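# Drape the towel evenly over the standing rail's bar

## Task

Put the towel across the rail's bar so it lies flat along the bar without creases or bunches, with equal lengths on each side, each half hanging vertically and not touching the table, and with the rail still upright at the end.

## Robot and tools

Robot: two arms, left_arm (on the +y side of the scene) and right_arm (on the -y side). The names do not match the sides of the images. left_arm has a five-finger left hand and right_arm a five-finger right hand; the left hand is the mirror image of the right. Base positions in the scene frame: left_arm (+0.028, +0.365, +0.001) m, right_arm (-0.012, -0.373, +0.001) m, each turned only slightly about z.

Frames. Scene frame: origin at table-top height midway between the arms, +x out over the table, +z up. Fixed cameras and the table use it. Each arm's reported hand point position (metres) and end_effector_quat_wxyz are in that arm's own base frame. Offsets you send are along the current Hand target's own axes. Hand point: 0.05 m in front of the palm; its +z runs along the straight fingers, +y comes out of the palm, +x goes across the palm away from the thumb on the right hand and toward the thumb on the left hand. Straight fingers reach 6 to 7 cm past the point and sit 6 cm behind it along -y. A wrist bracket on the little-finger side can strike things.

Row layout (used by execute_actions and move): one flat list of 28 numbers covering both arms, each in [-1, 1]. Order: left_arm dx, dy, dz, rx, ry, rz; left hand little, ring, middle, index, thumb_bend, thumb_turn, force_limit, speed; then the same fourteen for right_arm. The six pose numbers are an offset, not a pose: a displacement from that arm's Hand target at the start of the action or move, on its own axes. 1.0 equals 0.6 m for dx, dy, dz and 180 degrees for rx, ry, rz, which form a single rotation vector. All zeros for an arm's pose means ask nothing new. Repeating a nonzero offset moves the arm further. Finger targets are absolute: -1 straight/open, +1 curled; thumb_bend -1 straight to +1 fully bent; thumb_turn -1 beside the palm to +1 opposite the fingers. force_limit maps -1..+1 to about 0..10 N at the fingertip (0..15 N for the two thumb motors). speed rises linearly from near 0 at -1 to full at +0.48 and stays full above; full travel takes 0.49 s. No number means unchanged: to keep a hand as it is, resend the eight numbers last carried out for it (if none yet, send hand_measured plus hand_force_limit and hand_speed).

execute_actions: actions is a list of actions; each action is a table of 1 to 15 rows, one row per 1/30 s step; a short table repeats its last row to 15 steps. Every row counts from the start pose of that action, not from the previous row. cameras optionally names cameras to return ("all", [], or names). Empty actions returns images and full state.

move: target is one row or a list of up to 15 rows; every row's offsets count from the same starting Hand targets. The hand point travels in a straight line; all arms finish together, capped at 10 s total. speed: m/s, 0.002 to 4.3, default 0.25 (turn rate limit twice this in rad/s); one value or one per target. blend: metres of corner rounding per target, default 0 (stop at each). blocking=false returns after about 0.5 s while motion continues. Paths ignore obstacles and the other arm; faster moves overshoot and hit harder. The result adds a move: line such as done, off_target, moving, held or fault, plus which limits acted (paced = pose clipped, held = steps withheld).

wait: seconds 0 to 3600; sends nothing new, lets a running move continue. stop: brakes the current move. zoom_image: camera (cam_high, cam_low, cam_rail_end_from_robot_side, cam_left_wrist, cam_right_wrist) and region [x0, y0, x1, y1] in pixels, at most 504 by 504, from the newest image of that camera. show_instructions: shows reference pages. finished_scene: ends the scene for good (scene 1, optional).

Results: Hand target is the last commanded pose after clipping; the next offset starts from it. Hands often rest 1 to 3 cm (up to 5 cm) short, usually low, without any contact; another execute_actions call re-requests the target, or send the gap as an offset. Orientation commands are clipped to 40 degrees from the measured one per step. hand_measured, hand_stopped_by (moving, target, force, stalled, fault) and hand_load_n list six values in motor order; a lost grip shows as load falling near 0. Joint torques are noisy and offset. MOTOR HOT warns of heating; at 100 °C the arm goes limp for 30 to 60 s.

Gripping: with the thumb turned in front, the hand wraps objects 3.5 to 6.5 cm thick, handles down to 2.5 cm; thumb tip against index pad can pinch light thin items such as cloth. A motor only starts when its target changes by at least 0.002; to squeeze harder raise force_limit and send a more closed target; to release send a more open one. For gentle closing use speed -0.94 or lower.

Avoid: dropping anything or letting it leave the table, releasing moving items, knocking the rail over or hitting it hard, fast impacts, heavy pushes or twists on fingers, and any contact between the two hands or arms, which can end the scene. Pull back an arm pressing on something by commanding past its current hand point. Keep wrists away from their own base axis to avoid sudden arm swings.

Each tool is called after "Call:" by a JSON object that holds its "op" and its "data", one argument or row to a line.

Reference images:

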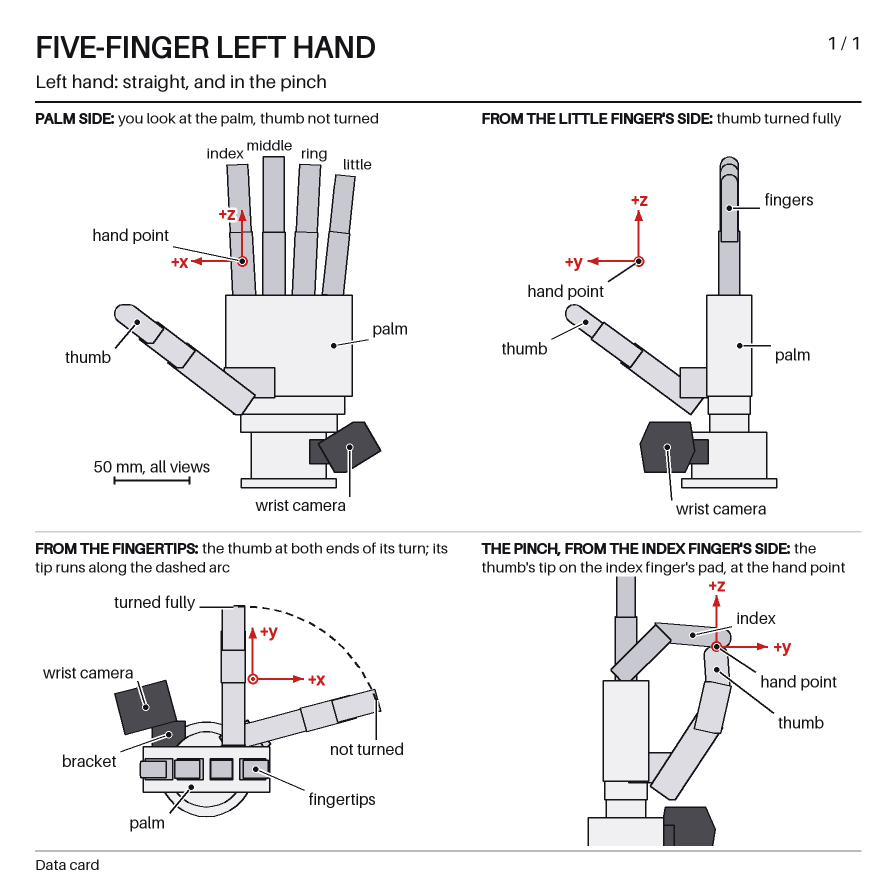

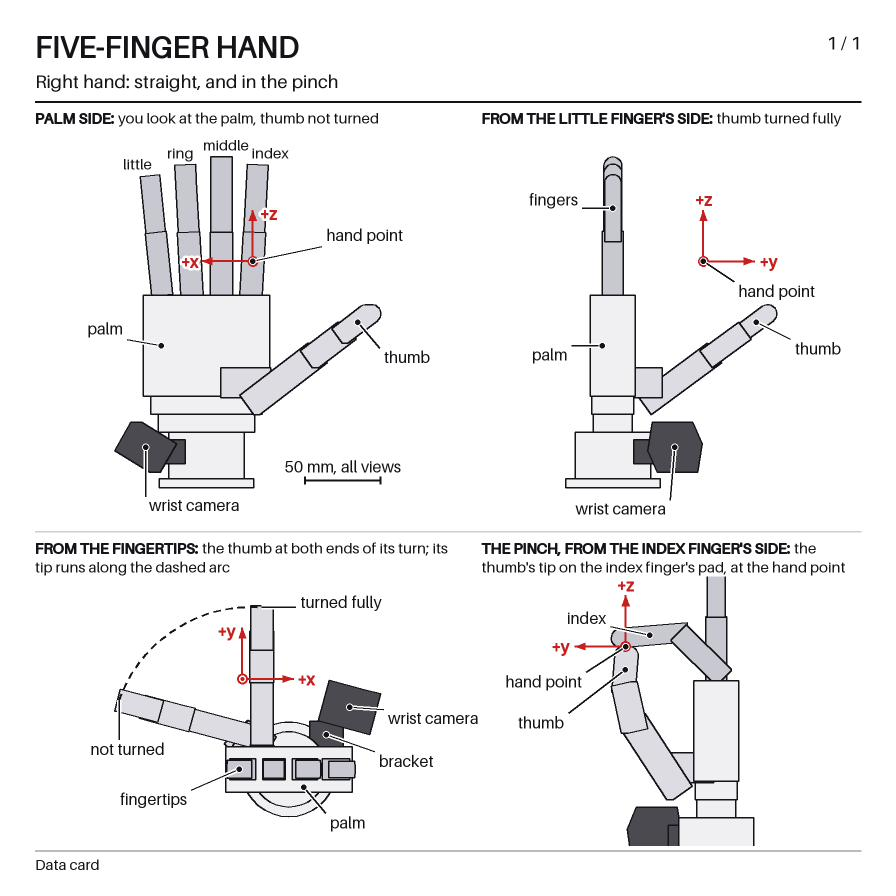

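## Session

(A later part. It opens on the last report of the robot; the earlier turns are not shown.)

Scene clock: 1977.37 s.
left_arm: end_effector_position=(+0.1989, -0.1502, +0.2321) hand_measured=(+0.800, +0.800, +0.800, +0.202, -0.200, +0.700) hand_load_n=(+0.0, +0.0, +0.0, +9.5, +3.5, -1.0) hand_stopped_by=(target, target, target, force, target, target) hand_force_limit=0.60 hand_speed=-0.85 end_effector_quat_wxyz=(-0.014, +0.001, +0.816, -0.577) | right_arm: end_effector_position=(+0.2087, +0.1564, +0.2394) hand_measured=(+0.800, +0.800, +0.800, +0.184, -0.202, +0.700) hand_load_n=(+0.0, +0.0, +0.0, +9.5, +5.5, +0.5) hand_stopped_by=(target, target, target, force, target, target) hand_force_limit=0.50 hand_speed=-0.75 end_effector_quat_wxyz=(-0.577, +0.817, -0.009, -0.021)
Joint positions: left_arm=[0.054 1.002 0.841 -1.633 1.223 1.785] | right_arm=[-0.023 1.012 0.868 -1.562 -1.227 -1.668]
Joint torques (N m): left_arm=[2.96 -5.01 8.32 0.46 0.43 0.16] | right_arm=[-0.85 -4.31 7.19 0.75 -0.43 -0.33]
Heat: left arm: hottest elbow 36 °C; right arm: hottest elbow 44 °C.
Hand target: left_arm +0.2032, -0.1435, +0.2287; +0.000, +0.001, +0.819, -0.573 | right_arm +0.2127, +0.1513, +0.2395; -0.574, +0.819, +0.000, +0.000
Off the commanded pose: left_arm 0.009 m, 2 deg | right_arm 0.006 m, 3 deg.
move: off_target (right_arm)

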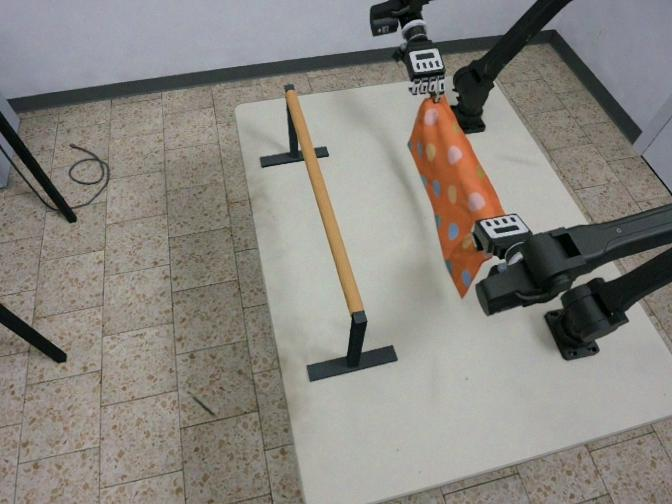

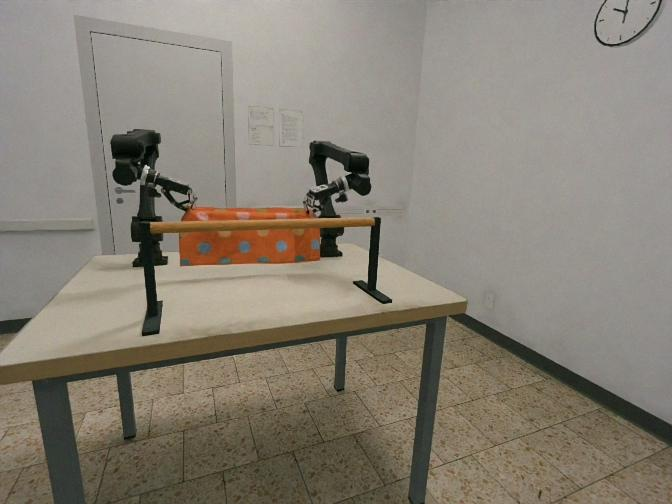

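Call:
{"op": "move", "data": {
  "target": [
    [0,-0.0235,-0.0086,0,0,-0.2778,0.8,0.8,0.8,0.5,-0.2,0.7,0.6,-0.85,0,-0.0235,-0.0086,0,0,0.2778,0.8,0.8,0.8,0.48,-0.2,0.7,0.5,-0.75]
  ],
  "speed": 0.2,
  "cameras": ["all"]
}}

Scene clock: 1994.47 s.
left_arm: end_effector_position=(+0.1937, -0.1499, +0.2425) hand_measured=(+0.800, +0.800, +0.800, +0.202, -0.200, +0.700) hand_load_n=(+0.0, +0.0, +0.0, +9.0, +3.0, -1.0) hand_stopped_by=(target, target, target, force, target, target) hand_force_limit=0.60 hand_speed=-0.85 end_effector_quat_wxyz=(-0.256, -0.341, +0.741, -0.520) | right_arm: end_effector_position=(+0.2041, +0.1561, +0.2504) hand_measured=(+0.800, +0.800, +0.800, +0.184, -0.202, +0.700) hand_load_n=(+0.0, +0.0, +0.0, +9.0, +5.5, +0.0) hand_stopped_by=(target, target, target, force, target, target) hand_force_limit=0.50 hand_speed=-0.75 end_effector_quat_wxyz=(-0.521, +0.741, -0.341, -0.253)
Joint positions: left_arm=[0.104 1.145 0.841 -1.623 1.212 1.06] | right_arm=[-0.075 1.143 0.868 -1.562 -1.221 -0.971]
Joint torques (N m): left_arm=[2.9 -5.54 9.89 0.28 0.35 -0.05] | right_arm=[-0.73 -4.25 8.66 0.12 -0.3 -0.03]
Heat: left arm: hottest elbow 36 °C; right arm: hottest elbow 42 °C.
Hand target: left_arm +0.2032, -0.1435, +0.2437; -0.242, -0.345, +0.743, -0.520 | right_arm +0.2126, +0.1513, +0.2546; -0.520, +0.742, -0.346, -0.243
Off the commanded pose: left_arm 0.012 m, 2 deg | right_arm 0.011 m, 1 deg.
move: off_target (left_arm, right_arm)
cam_left_wrist: T_world_to_cam=[[0.56454, -0.32777, 0.75753, -0.33589], [-0.69429, 0.30776, 0.65057, 0.02384], [-0.44637, -0.89323, -0.05382, 0.0851]] pos_world=[0.24416, -0.04142, 0.24352]
cam_right_wrist: T_world_to_cam=[[-0.5803, -0.30011, -0.75709, 0.35528], [-0.66371, -0.36445, 0.65319, 0.01985], [-0.47195, 0.88154, 0.0123, 0.07033]] pos_world=[0.25254, 0.05186, 0.25515]

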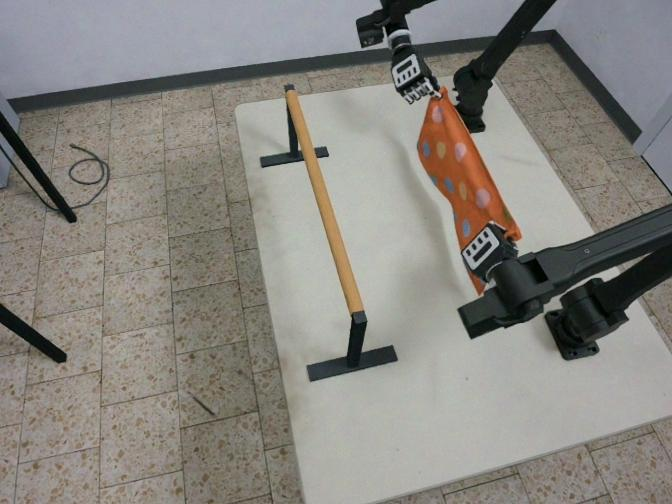

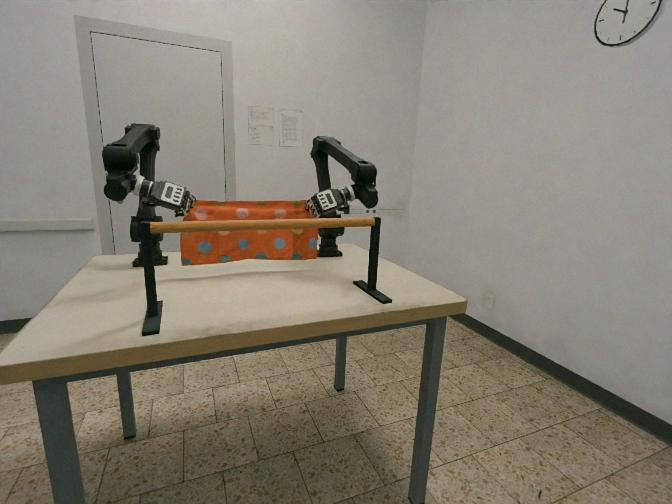

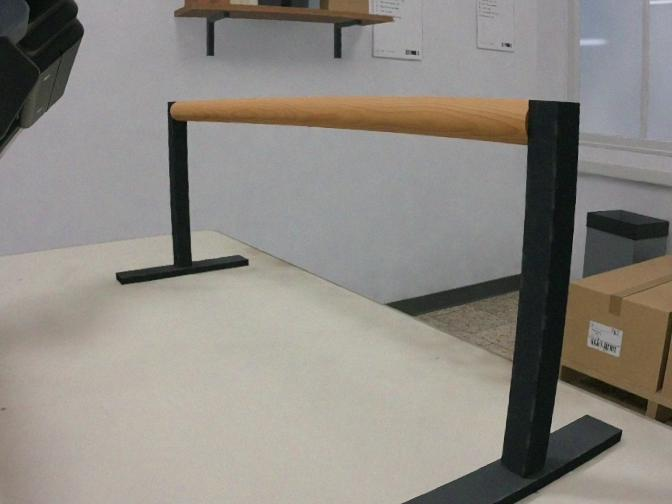

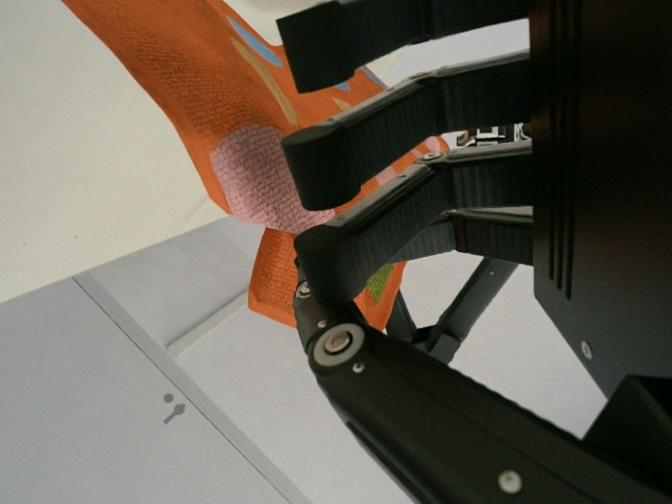

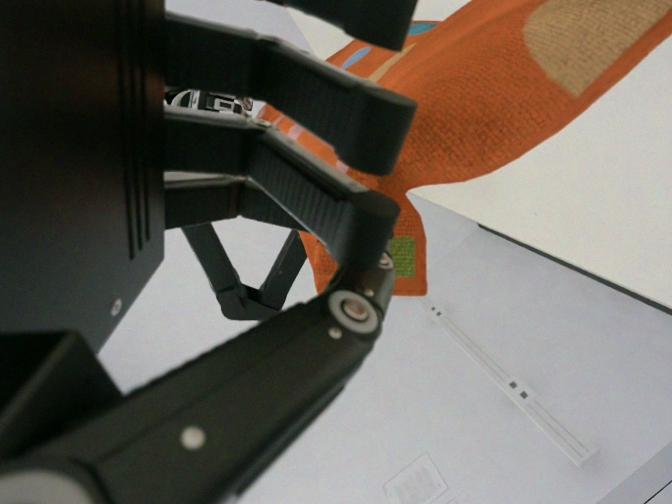

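Call:
{"op": "move", "data": {
  "target": [
    [-0.063,0.0528,0.03,0,0,0,0.8,0.8,0.8,0.5,-0.2,0.7,0.6,-0.85,0.081,0.0507,0.0347,0,0,0,0.8,0.8,0.8,0.48,-0.2,0.7,0.5,-0.75],
    [-0.1742,-0.028,0.036,0,0,0,0.8,0.8,0.8,0.5,-0.2,0.7,0.6,-0.85,0.1898,-0.0323,0.0475,0,0,0,0.8,0.8,0.8,0.48,-0.2,0.7,0.5,-0.75],
    [-0.3055,-0.0482,0.0635,0,0,0.1389,0.8,0.8,0.8,0.5,-0.2,0.7,0.6,-0.85,0.3197,-0.054,0.0803,0,0,-0.1389,0.8,0.8,0.8,0.48,-0.2,0.7,0.5,-0.75],
    [-0.4267,-0.0445,0.0947,0,0,0.2778,0.8,0.8,0.8,0.5,-0.2,0.7,0.6,-0.85,0.4397,-0.051,0.1153,0,0,-0.2778,0.8,0.8,0.8,0.48,-0.2,0.7,0.5,-0.75],
    [-0.485,-0.0283,0.1137,0,0,0.2778,0.8,0.8,0.8,0.5,-0.2,0.7,0.6,-0.85,0.503,-0.0303,0.1382,0,0,-0.2778,0.8,0.8,0.8,0.48,-0.2,0.7,0.5,-0.75]
  ],
  "speed": [0.08,0.08,0.12,0.12,0.06],
  "blend": [0.015,0.02,0.02,0.015,0],
  "cameras": ["all"]
}}

Scene clock: 2013.27 s.
left_arm: end_effector_position=(+0.3898, -0.1396, +0.0279) hand_measured=(+0.800, +0.800, +0.800, +0.202, -0.200, +0.700) hand_load_n=(+0.0, +0.0, +0.0, +7.5, +1.5, -1.0) hand_stopped_by=(target, target, target, force, target, target) hand_force_limit=0.60 hand_speed=-0.85 end_effector_quat_wxyz=(-0.012, -0.011, +0.814, -0.580) | right_arm: end_effector_position=(+0.3989, +0.1595, +0.0195) hand_measured=(+0.800, +0.800, +0.800, +0.184, -0.202, +0.700) hand_load_n=(+0.0, +0.0, +0.0, +9.5, +5.0, +0.0) hand_stopped_by=(target, target, target, force, target, target) hand_force_limit=0.50 hand_speed=-0.75 end_effector_quat_wxyz=(-0.578, +0.815, -0.016, -0.024)
Joint positions: left_arm=[0.059 1.777 1.002 -0.985 1.231 1.737] | right_arm=[-0.008 1.801 1.01 -0.864 -1.233 -1.598]
Joint torques (N m): left_arm=[1.67 -11.69 8.47 0.85 0.25 0.23] | right_arm=[-0.32 -11.58 8.13 0.9 -0.28 -0.32]
Heat: left arm: hottest elbow 36 °C; right arm: hottest elbow 43 °C.
Hand target: left_arm +0.4038, -0.1352, +0.0217; +0.000, +0.001, +0.819, -0.573 | right_arm +0.4206, +0.1540, +0.0200; -0.574, +0.819, +0.000, +0.000
Off the commanded pose: left_arm 0.016 m, 2 deg | right_arm 0.022 m, 3 deg.
move: off_target (left_arm, right_arm)
cam_left_wrist: T_world_to_cam=[[-0.24352, -0.35842, 0.90124, 0.02607], [-0.8485, 0.52885, -0.01895, 0.40608], [-0.46983, -0.76931, -0.43291, 0.20739]] pos_world=[0.44834, -0.04587, 0.07398]
cam_right_wrist: T_world_to_cam=[[0.20163, -0.3402, -0.91848, -0.00789], [-0.81138, -0.58329, 0.03793, 0.40705], [-0.54865, 0.73759, -0.39364, 0.22357]] pos_world=[0.45452, 0.06984, 0.06532]

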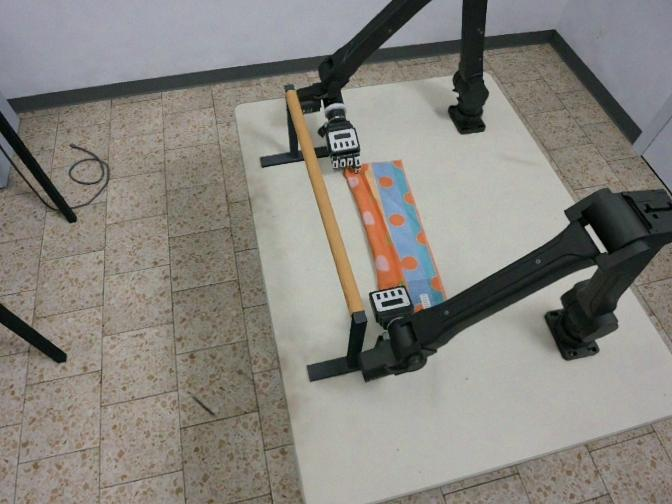

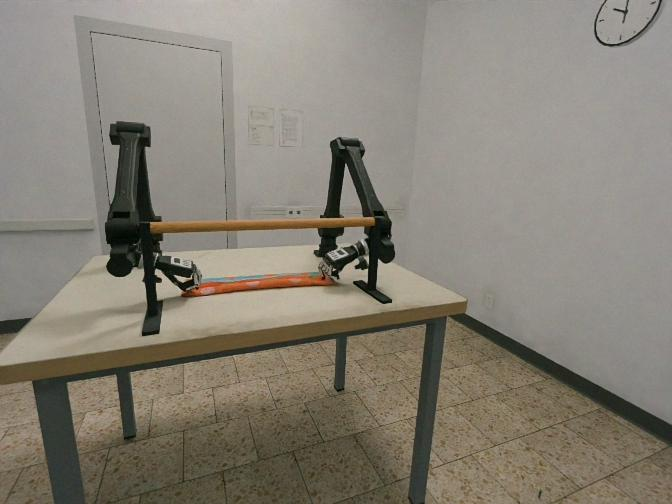

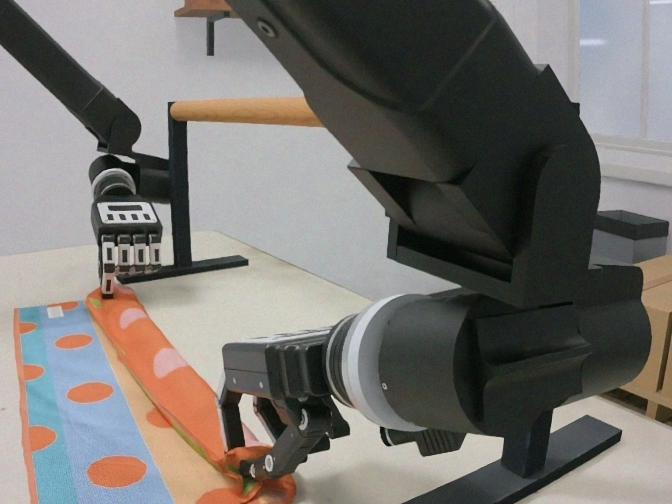

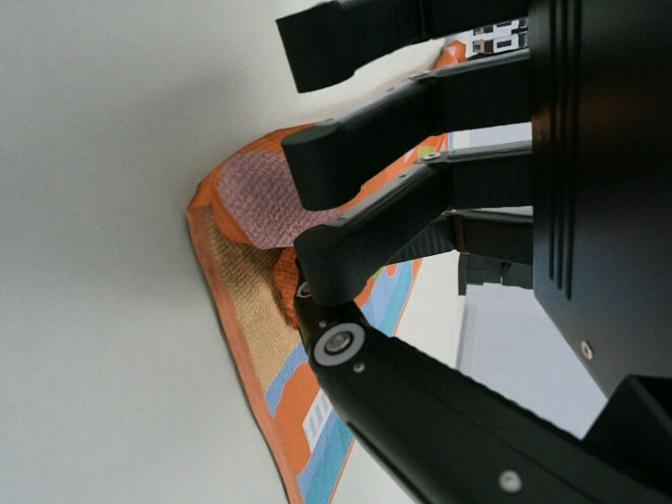

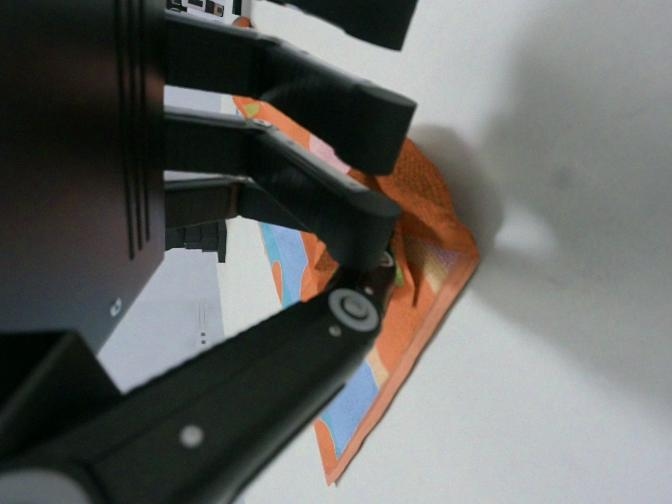

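Call:
{"op": "move", "data": {
  "target": [
    [0.0767,-0.3672,-0.1125,0,0,0,0.8,0.8,0.8,0.5,-0.2,0.7,0.6,-0.85,-0.0667,-0.3757,-0.1378,0,0,0,0.8,0.8,0.8,0.48,-0.2,0.7,0.5,-0.75]
  ],
  "speed": 0.08,
  "cameras": ["all"]
}}

Scene clock: 2025.53 s.
left_arm: end_effector_position=(+0.3508, -0.1481, +0.2413) hand_measured=(+0.800, +0.800, +0.800, +0.202, -0.200, +0.700) hand_load_n=(+0.0, +0.0, +0.0, +6.0, +2.0, -1.0) hand_stopped_by=(target, target, target, force, target, target) hand_force_limit=0.60 hand_speed=-0.85 end_effector_quat_wxyz=(-0.006, -0.005, +0.815, -0.579) | right_arm: end_effector_position=(+0.3671, +0.1596, +0.2383) hand_measured=(+0.800, +0.800, +0.800, +0.184, -0.202, +0.700) hand_load_n=(+0.0, +0.0, +0.0, +8.5, +5.5, +0.0) hand_stopped_by=(target, target, target, force, target, target) hand_force_limit=0.50 hand_speed=-0.75 end_effector_quat_wxyz=(-0.577, +0.815, -0.022, -0.034)
Joint positions: left_arm=[0.041 1.389 1.177 -1.491 1.231 1.693] | right_arm=[-0.007 1.45 1.227 -1.457 -1.231 -1.602]
Joint torques (N m): left_arm=[0.79 -9.82 11.69 -0.23 0.4 -0.1] | right_arm=[-0.62 -11.63 11.29 -0.08 -0.34 -0.33]
Heat: left arm: hottest elbow 36 °C; right arm: hottest elbow 43 °C.
Hand target: left_arm +0.3572, -0.1474, +0.2515; +0.000, +0.001, +0.819, -0.573 | right_arm +0.3805, +0.1536, +0.2599; -0.574, +0.819, +0.000, +0.000
Off the commanded pose: left_arm 0.012 m, 1 deg | right_arm 0.026 m, 5 deg.
move: off_target (left_arm, right_arm)
cam_left_wrist: T_world_to_cam=[[-0.25933, -0.36049, 0.89599, -0.17227], [-0.84664, 0.53124, -0.03131, 0.38421], [-0.4647, -0.7667, -0.44297, 0.27591]] pos_world=[0.40883, -0.05467, 0.2886]
cam_right_wrist: T_world_to_cam=[[0.1813, -0.34141, -0.92227, 0.20812], [-0.80926, -0.58465, 0.05734, 0.36781], [-0.55877, 0.73596, -0.38228, 0.29342]] pos_world=[0.42388, 0.07014, 0.28303]

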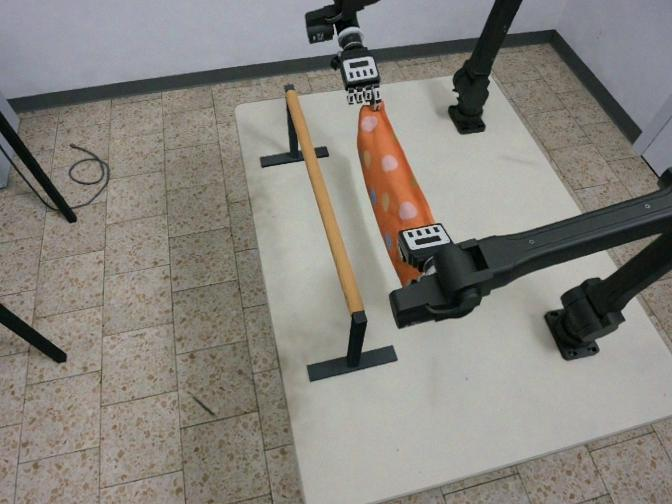

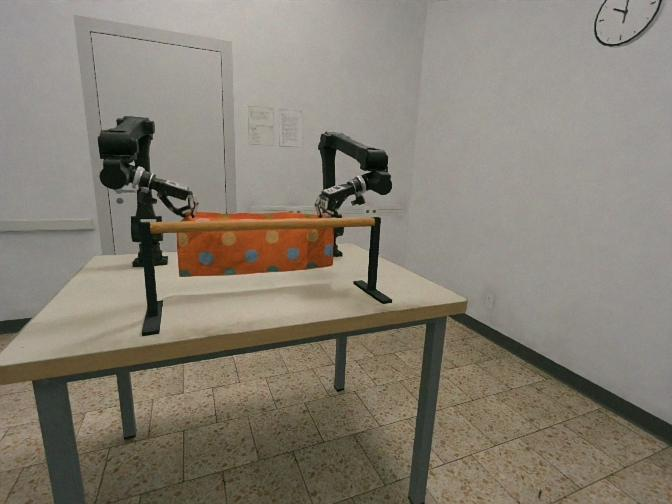

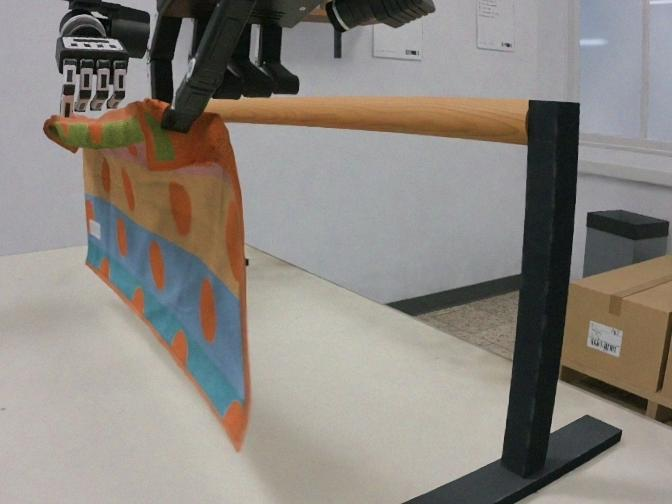

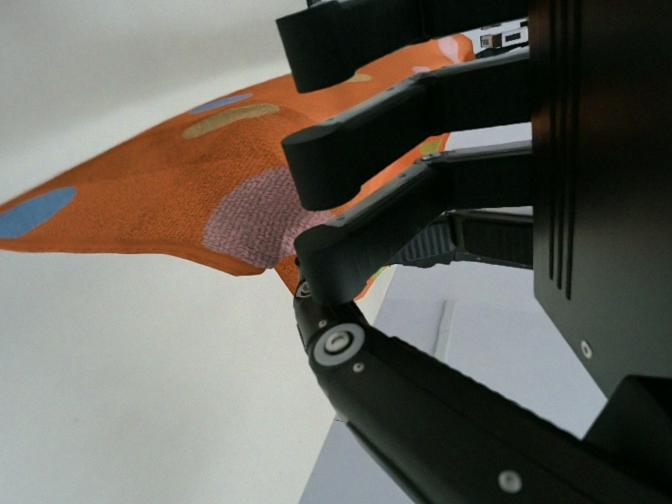

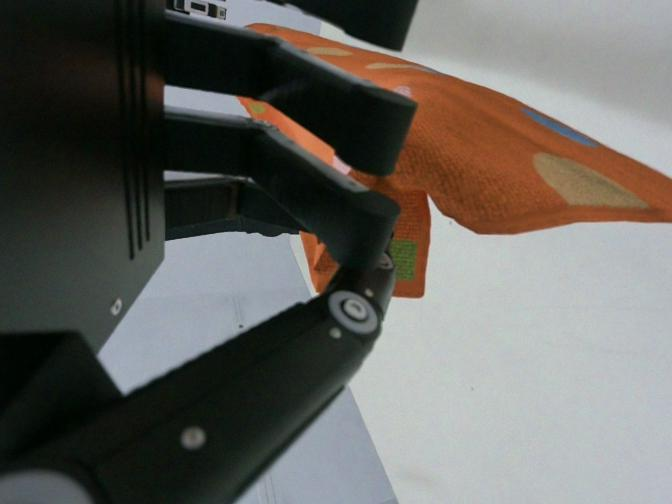

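Call:
{"op": "move", "data": {
  "target": [
    [0.0167,0.0938,0.0348,0,0,0,0.8,0.8,0.8,0.52,-0.2,0.7,0.6,-0.85,-0.0167,0.094,0.034,0,0,0,0.8,0.8,0.8,0.48,-0.2,0.7,0.5,-0.75],
    [0.0667,0.1713,0.0653,0,0,0,0.8,0.8,0.8,0.52,-0.2,0.7,0.6,-0.85,-0.0667,0.1758,0.0628,0,0,0,0.8,0.8,0.8,0.48,-0.2,0.7,0.5,-0.75],
    [0.1667,0.2797,0.1092,0,0,0,0.8,0.8,0.8,0.52,-0.2,0.7,0.6,-0.85,-0.1667,0.2907,0.1033,0,0,0,0.8,0.8,0.8,0.48,-0.2,0.7,0.5,-0.75],
    [0.2583,0.3582,0.1418,0,0,0,0.8,0.8,0.8,0.52,-0.2,0.7,0.6,-0.85,-0.2583,0.3773,0.1333,0,0,0,0.8,0.8,0.8,0.48,-0.2,0.7,0.5,-0.75]
  ],
  "speed": 0.08,
  "blend": [0.02,0.02,0.02,0],
  "cameras": ["all"]
}}

Scene clock: 2042.13 s.
left_arm: end_effector_position=(+0.2050, -0.1542, +0.0239) hand_measured=(+0.800, +0.800, +0.800, +0.224, -0.200, +0.700) hand_load_n=(+0.0, +0.0, +0.0, +10.0, +3.0, -0.5) hand_stopped_by=(target, target, target, force, target, target) hand_force_limit=0.60 hand_speed=-0.85 end_effector_quat_wxyz=(+0.000, +0.000, +0.816, -0.579) | right_arm: end_effector_position=(+0.2209, +0.1565, +0.0216) hand_measured=(+0.800, +0.800, +0.800, +0.184, -0.202, +0.700) hand_load_n=(+0.0, +0.0, +0.0, +8.5, +5.0, +0.0) hand_stopped_by=(target, target, target, force, target, target) hand_force_limit=0.50 hand_speed=-0.75 end_effector_quat_wxyz=(-0.578, +0.816, -0.007, -0.017)
Joint positions: left_arm=[0.041 1.346 0.458 -0.798 1.231 1.693] | right_arm=[-0.024 1.417 0.512 -0.792 -1.231 -1.667]
Joint torques (N m): left_arm=[0.79 -6.42 4.86 0.8 0.38 -0.05] | right_arm=[-0.85 -6.71 4.14 0.81 -0.27 -0.31]
Heat: left arm: hottest elbow 36 °C; right arm: hottest elbow 43 °C.
Hand target: left_arm +0.2026, -0.1533, +0.0202; +0.000, +0.001, +0.819, -0.573 | right_arm +0.2256, +0.1512, +0.0200; -0.574, +0.819, +0.000, +0.000
Off the commanded pose: left_arm 0.004 m, 1 deg | right_arm 0.007 m, 2 deg.
move: done
cam_left_wrist: T_world_to_cam=[[-0.27305, -0.36105, 0.89167, -0.01465], [-0.84598, 0.53141, -0.04389, 0.25742], [-0.45799, -0.76632, -0.45055, 0.10597]] pos_world=[0.26231, -0.06088, 0.07211]
cam_right_wrist: T_world_to_cam=[[0.22386, -0.33865, -0.9139, 0.02367], [-0.80796, -0.58889, 0.02031, 0.26128], [-0.54506, 0.73384, -0.40544, 0.12896]] pos_world=[0.27609, 0.06724, 0.06862]

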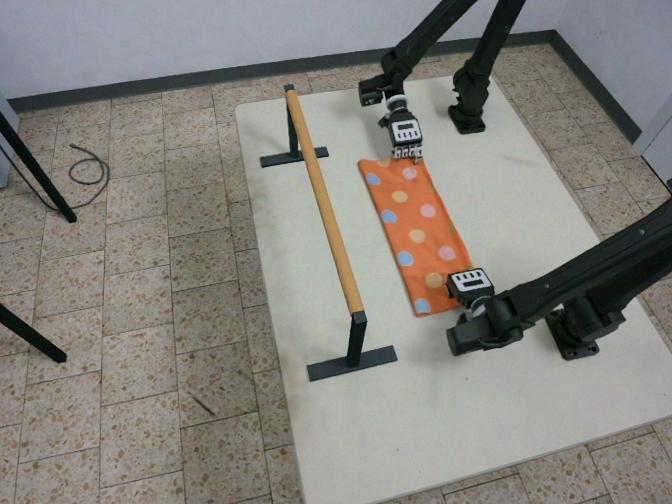

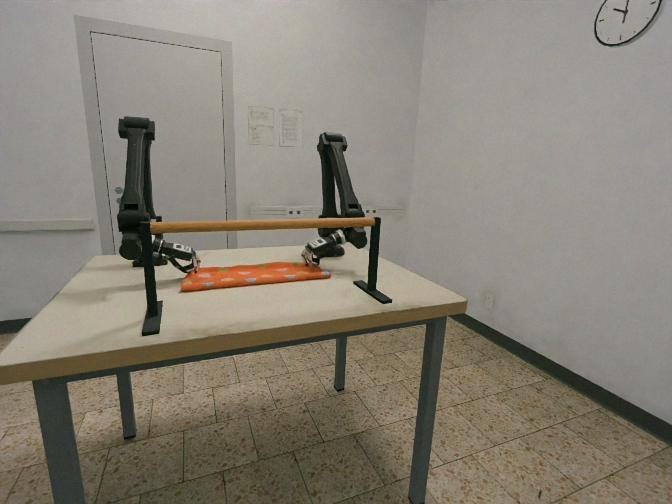

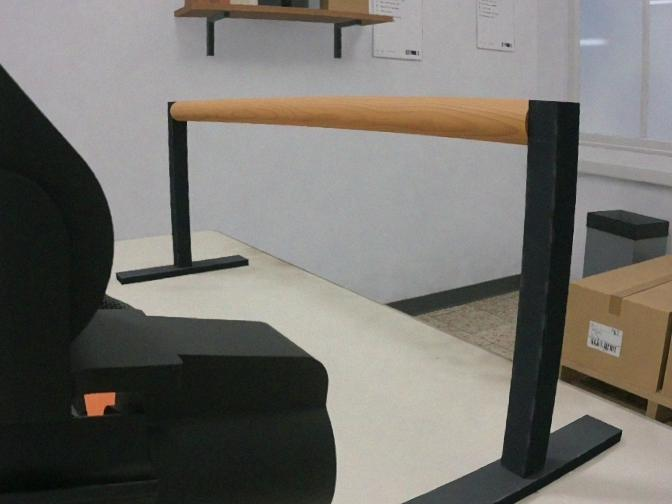

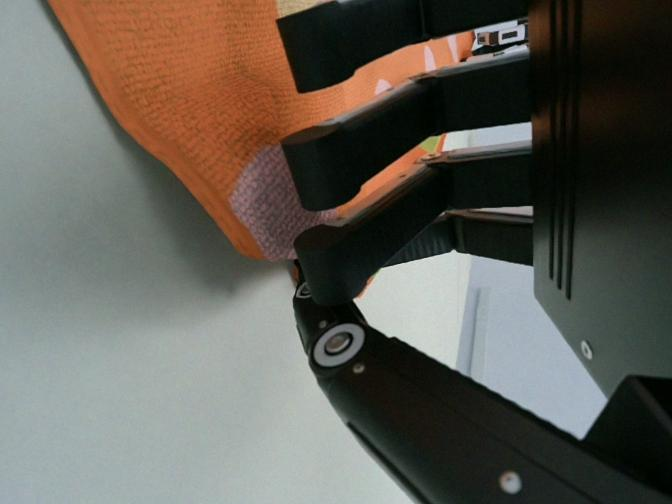

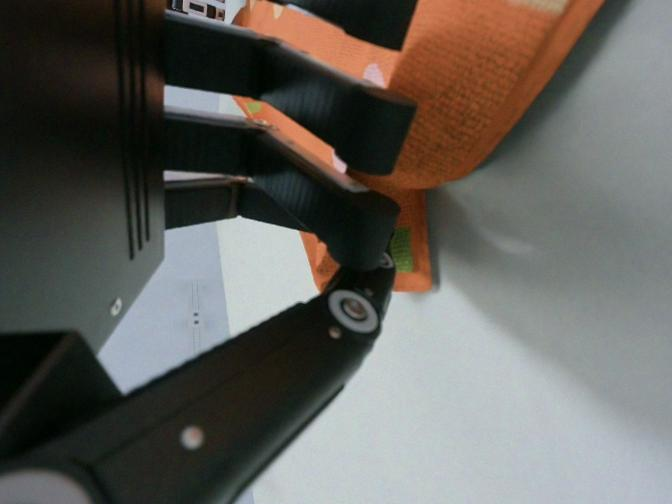

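Call:
{"op": "move", "data": {
  "target": [
    [0,0,0,0,0,0,0.8,0.8,0.8,-0.4,-0.2,0.7,0.3,-0.75,0,0,0,0,0,0,0.8,0.8,0.8,-0.4,-0.2,0.7,0.3,-0.75],
    [0,-0.0783,-0.0285,0,0,0,0.8,0.8,0.8,-0.4,-0.2,0.7,0.3,-0.75,0,-0.0783,-0.0285,0,0,0,0.8,0.8,0.8,-0.4,-0.2,0.7,0.3,-0.75],
    [-0.2,-0.0722,-0.021,0,0,0,0.8,0.8,0.8,-0.4,-0.2,0.7,0.3,-0.75,0.2383,-0.0468,-0.0907,0,0,0,0.8,0.8,0.8,-0.4,-0.2,0.7,0.3,-0.75]
  ],
  "speed": [0.05,0.05,0.12],
  "cameras": ["all"]
}}

Scene clock: 2052.67 s.
left_arm: end_effector_position=(+0.3128, -0.1523, +0.0634) hand_measured=(+0.800, +0.800, +0.800, -0.400, -0.200, +0.700) hand_load_n=(+0.0, +0.0, +0.0, +0.0, +0.0, +0.0) hand_stopped_by=(target, target, target, target, target, target) hand_force_limit=0.30 hand_speed=-0.75 end_effector_quat_wxyz=(-0.001, -0.006, +0.819, -0.574) | right_arm: end_effector_position=(+0.3527, +0.1141, +0.0602) hand_measured=(+0.800, +0.800, +0.800, -0.400, -0.200, +0.700) hand_load_n=(+0.0, +0.0, +0.0, +0.0, +0.0, +0.0) hand_stopped_by=(target, target, target, target, target, target) hand_force_limit=0.30 hand_speed=-0.75 end_effector_quat_wxyz=(-0.575, +0.818, -0.010, -0.013)
Joint positions: left_arm=[0.031 1.5 0.775 -0.915 1.223 1.636] | right_arm=[-0.123 1.671 0.958 -1.213 -1.202 -1.913]
Joint torques (N m): left_arm=[-0.5 -8.76 8.9 0.59 0.85 -0.13] | right_arm=[-0.21 -9.99 8.28 -0.49 -0.63 -0.29]
Heat: left arm: hottest elbow 36 °C; right arm: hottest elbow 42 °C.
Hand target: left_arm +0.3226, -0.1565, +0.0654; +0.000, +0.001, +0.819, -0.573 | right_arm +0.3685, +0.1096, +0.0649; -0.574, +0.819, +0.000, +0.000
Off the commanded pose: left_arm 0.011 m, 1 deg | right_arm 0.017 m, 2 deg.
move: off_target (left_arm, right_arm)
cam_left_wrist: T_world_to_cam=[[-0.2632, -0.37234, 0.88999, -0.02443], [-0.85048, 0.52504, -0.03186, 0.34905], [-0.45541, -0.76531, -0.45486, 0.17427]] pos_world=[0.36979, -0.05899, 0.11213]
cam_right_wrist: T_world_to_cam=[[0.22262, -0.34848, -0.9105, 0.01645], [-0.81345, -0.58116, 0.02354, 0.34283], [-0.53735, 0.7354, -0.41285, 0.24519]] pos_world=[0.40697, 0.02466, 0.10814]

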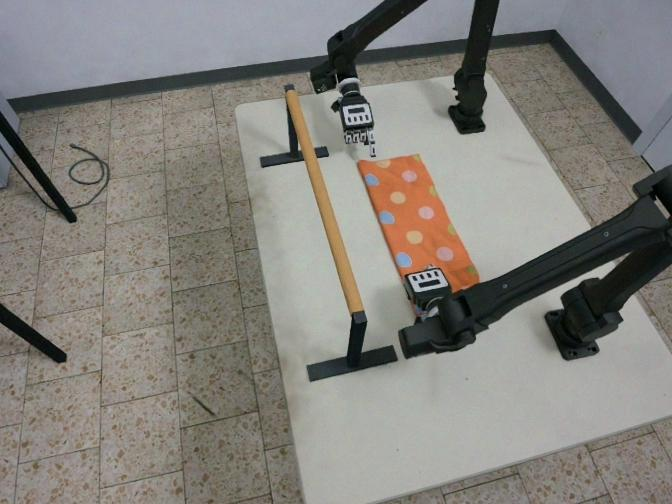

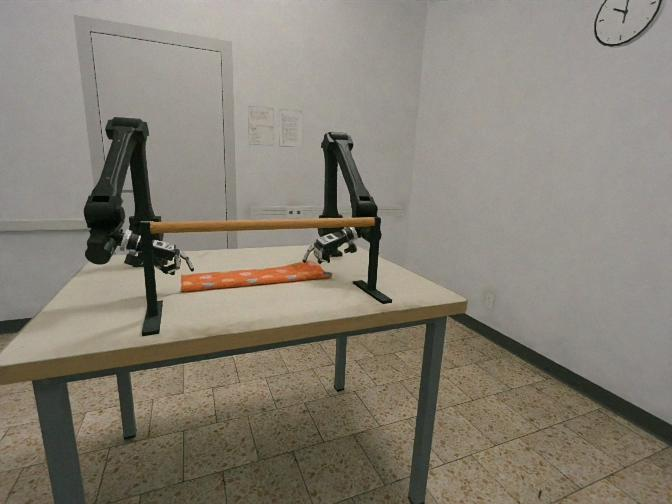

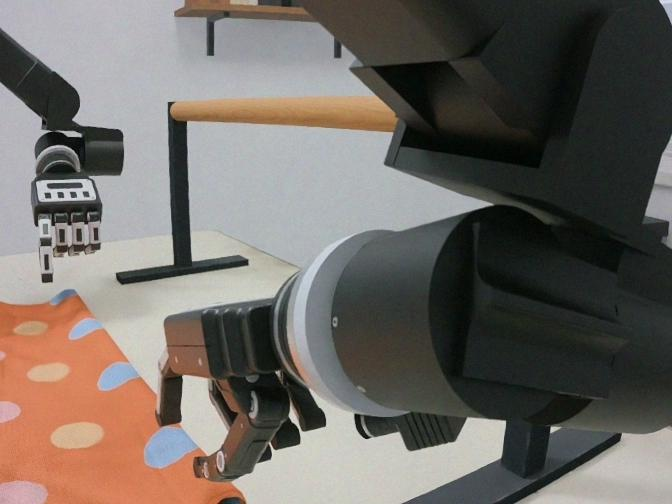

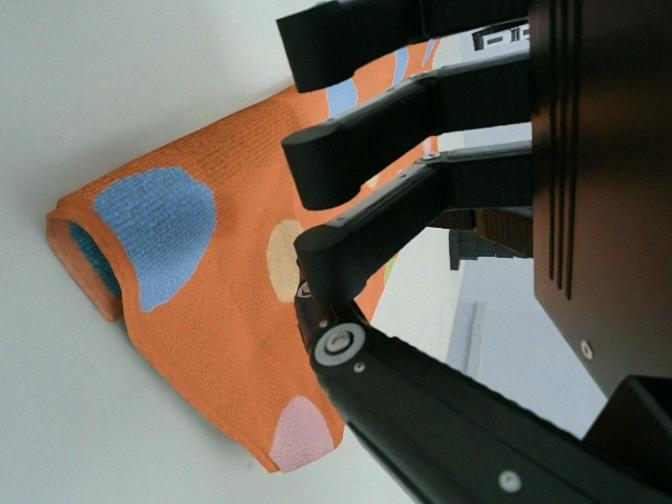

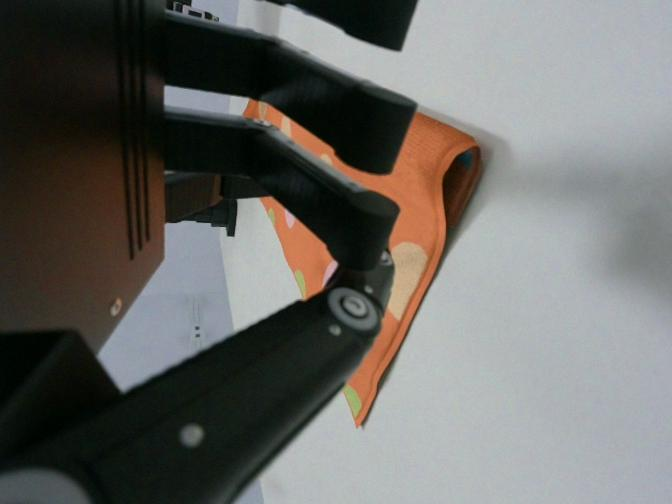

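Call:
{"op": "move", "data": {
  "target": [
    [0.145,0.0553,0.0088,0,0,0,0.8,0.8,0.8,-0.4,-0.2,0.7,0.3,-0.75,-0.2462,-0.015,0.041,0,0,0,0.8,0.8,0.8,-0.4,-0.2,0.7,0.3,-0.75]
  ],
  "speed": [0.1],
  "cameras": ["all"]
}}

Scene clock: 2068.40 s.
left_arm: end_effector_position=(+0.2328, -0.1538, +0.0337) hand_measured=(+0.800, +0.800, +0.800, -0.400, -0.200, +0.700) hand_load_n=(+0.0, +0.0, +0.0, +0.0, +0.0, +0.0) hand_stopped_by=(target, target, target, target, target, target) hand_force_limit=0.30 hand_speed=-0.75 end_effector_quat_wxyz=(-0.011, -0.001, +0.818, -0.575) | right_arm: end_effector_position=(+0.2211, +0.1336, +0.0622) hand_measured=(+0.800, +0.800, +0.800, -0.400, -0.200, +0.700) hand_load_n=(+0.0, +0.0, +0.0, +0.0, +0.0, +0.5) hand_stopped_by=(target, target, target, target, target, target) hand_force_limit=0.30 hand_speed=-0.75 end_effector_quat_wxyz=(-0.573, +0.820, -0.002, -0.003)
Joint positions: left_arm=[0.032 1.403 0.555 -0.86 1.222 1.697] | right_arm=[-0.109 1.322 0.579 -1.123 -1.204 -1.879]
Joint torques (N m): left_arm=[1.96 -7.65 5.39 0.7 0.72 0.13] | right_arm=[1.03 -6.3 4.94 0.42 -0.93 -0.01]
Heat: left arm: hottest elbow 36 °C; right arm: hottest elbow 42 °C.
Hand target: left_arm +0.2357, -0.1499, +0.0323; +0.000, +0.001, +0.819, -0.573 | right_arm +0.2207, +0.1359, +0.0650; -0.574, +0.819, +0.000, +0.000
Off the commanded pose: left_arm 0.005 m, 1 deg | right_arm 0.004 m, 0 deg.
move: done
cam_left_wrist: T_world_to_cam=[[-0.26068, -0.36575, 0.89346, -0.01928], [-0.84051, 0.54128, -0.02365, 0.2807], [-0.47496, -0.75713, -0.44852, 0.12877]] pos_world=[0.29207, -0.06149, 0.08162]
cam_right_wrist: T_world_to_cam=[[0.24848, -0.35293, -0.90205, 0.04876], [-0.81277, -0.58257, 0.00405, 0.24838], [-0.52694, 0.73216, -0.43161, 0.16026]] pos_world=[0.27421, 0.04457, 0.11215]

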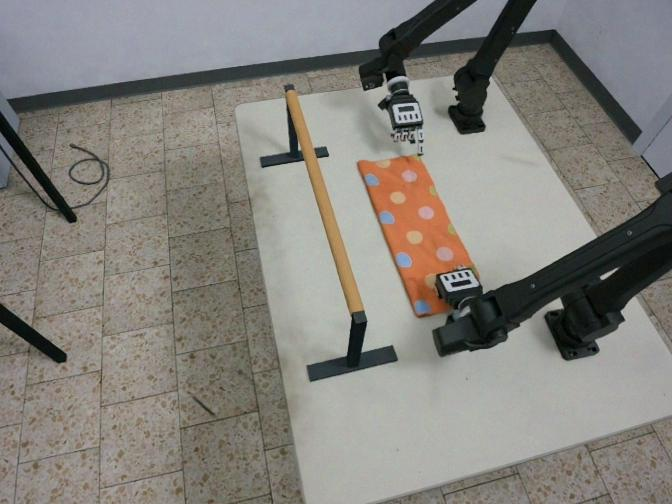

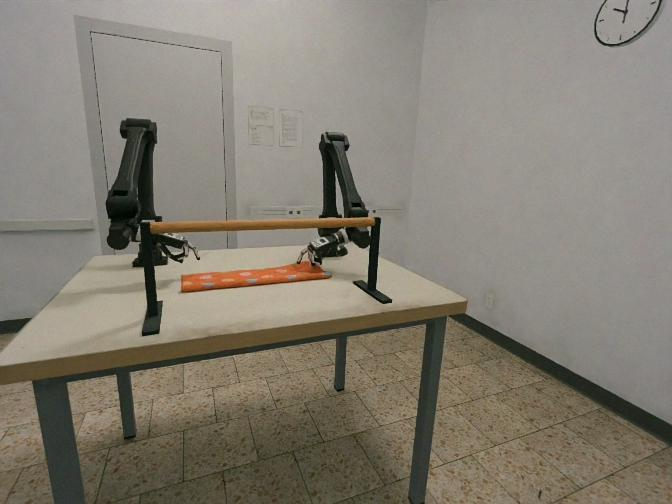

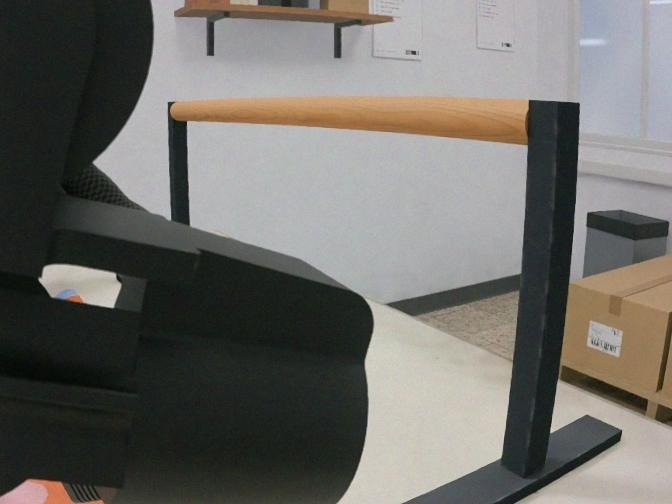

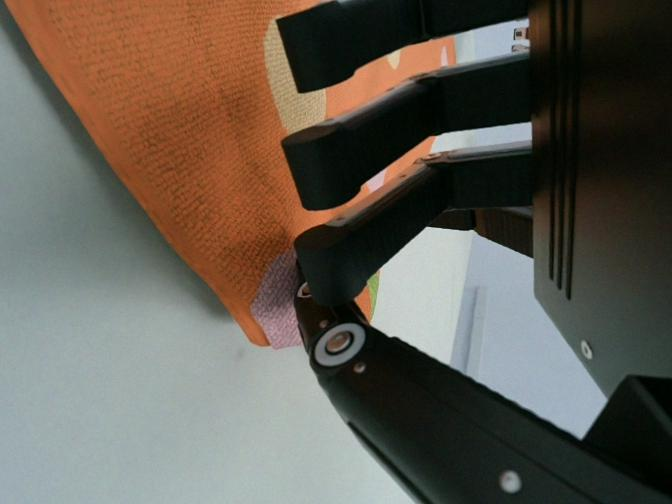

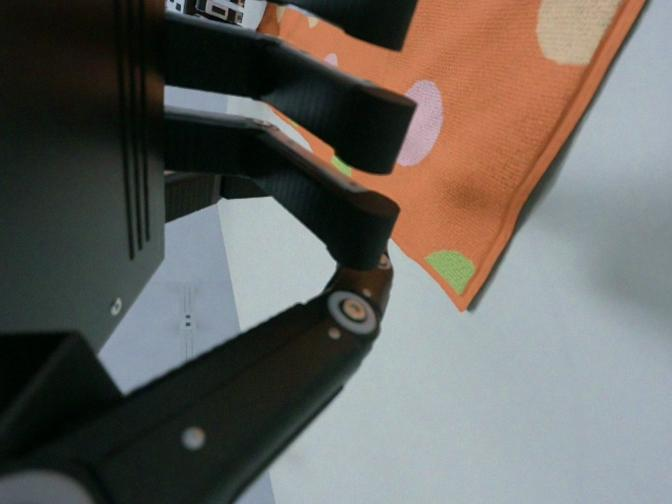

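Call:
{"op": "move", "data": {
  "target": [
    [0.0067,0.0533,0.0194,0,0,0,0.8,0.8,0.8,-0.4,-0.2,0.7,0.3,-0.75,-0.02,0.0528,0.0255,0,0,0,0.8,0.8,0.8,-0.4,-0.2,0.7,0.3,-0.75],
    [0.0067,0.0533,0.0194,0,0,0,0.8,0.8,0.8,0.4,-0.2,0.7,0.25,-0.8,-0.02,0.0528,0.0255,0,0,0,0.8,0.8,0.8,-0.4,-0.2,0.7,0.3,-0.75]
  ],
  "speed": [0.04,0.04],
  "cameras": ["cam_left_wrist","cam_right_wrist"]
}}

Scene clock: 2079.97 s.
left_arm: end_effector_position=(+0.2346, -0.1566, +0.0126) hand_measured=(+0.800, +0.800, +0.800, +0.168, -0.200, +0.700) hand_load_n=(+0.0, +0.0, +0.0, +7.0, +0.0, +0.0) hand_stopped_by=(target, target, target, force, target, target) hand_force_limit=0.25 hand_speed=-0.80 end_effector_quat_wxyz=(+0.001, +0.003, +0.810, -0.587) | right_arm: end_effector_position=(+0.2118, +0.1367, +0.0317) hand_measured=(+0.800, +0.800, +0.800, -0.400, -0.200, +0.700) hand_load_n=(+0.0, +0.0, +0.0, -0.5, +0.0, +0.0) hand_stopped_by=(target, target, target, target, target, target) hand_force_limit=0.30 hand_speed=-0.75 end_effector_quat_wxyz=(-0.571, +0.821, +0.005, +0.008)
Joint positions: left_arm=[0.036 1.47 0.522 -0.738 1.252 1.697] | right_arm=[-0.1 1.356 0.505 -0.965 -1.205 -1.852]
Joint torques (N m): left_arm=[2.02 -5.77 4.18 1.1 -0.45 0.17] | right_arm=[0.85 -4.25 4.36 0.47 -0.98 0]
Heat: left arm: hottest elbow 35 °C; right arm: hottest elbow 41 °C.
Hand target: left_arm +0.2317, -0.1499, -0.0018; +0.000, +0.001, +0.819, -0.573 | right_arm +0.2088, +0.1394, +0.0300; -0.574, +0.819, +0.000, +0.000
Off the commanded pose: left_arm 0.016 m, 2 deg | right_arm 0.004 m, 1 deg.
move: off_target (left_arm); target 2's new numbers were sent with left_arm's hand 0.013 m and 1 deg from that target
cam_left_wrist: T_world_to_cam=[[-0.2792, -0.34156, 0.89743, 0.00703], [-0.84383, 0.5333, -0.05955, 0.28324], [-0.45826, -0.7739, -0.43712, 0.11138]] pos_world=[0.29201, -0.06245, 0.05925]
cam_right_wrist: T_world_to_cam=[[0.27043, -0.35647, -0.89431, 0.02021], [-0.81318, -0.58184, -0.01398, 0.24328], [-0.51536, 0.73102, -0.44722, 0.13813]] pos_world=[0.26356, 0.04778, 0.08325]

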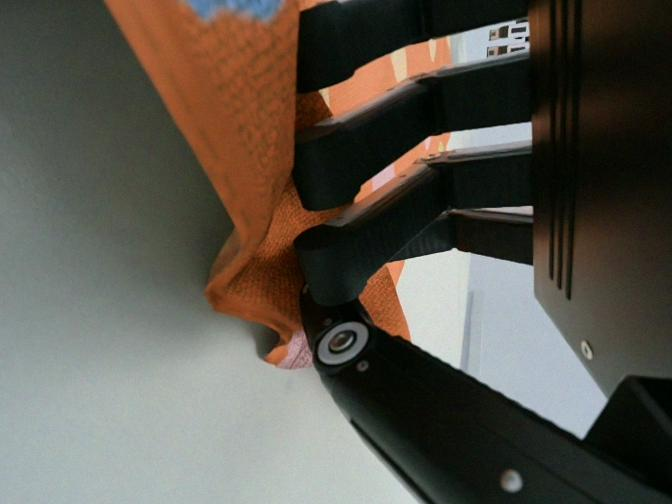

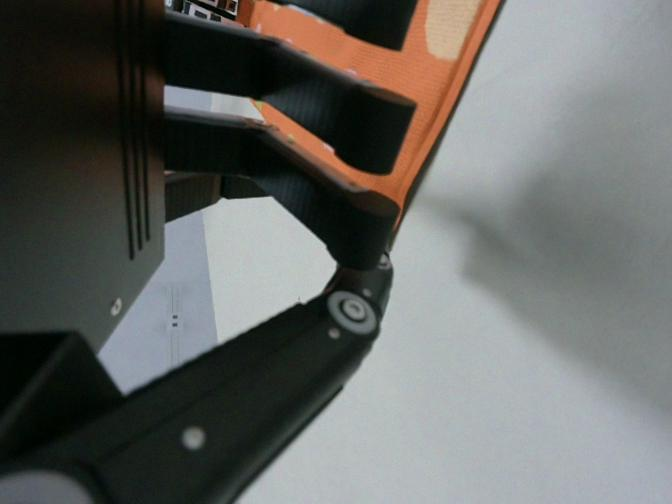

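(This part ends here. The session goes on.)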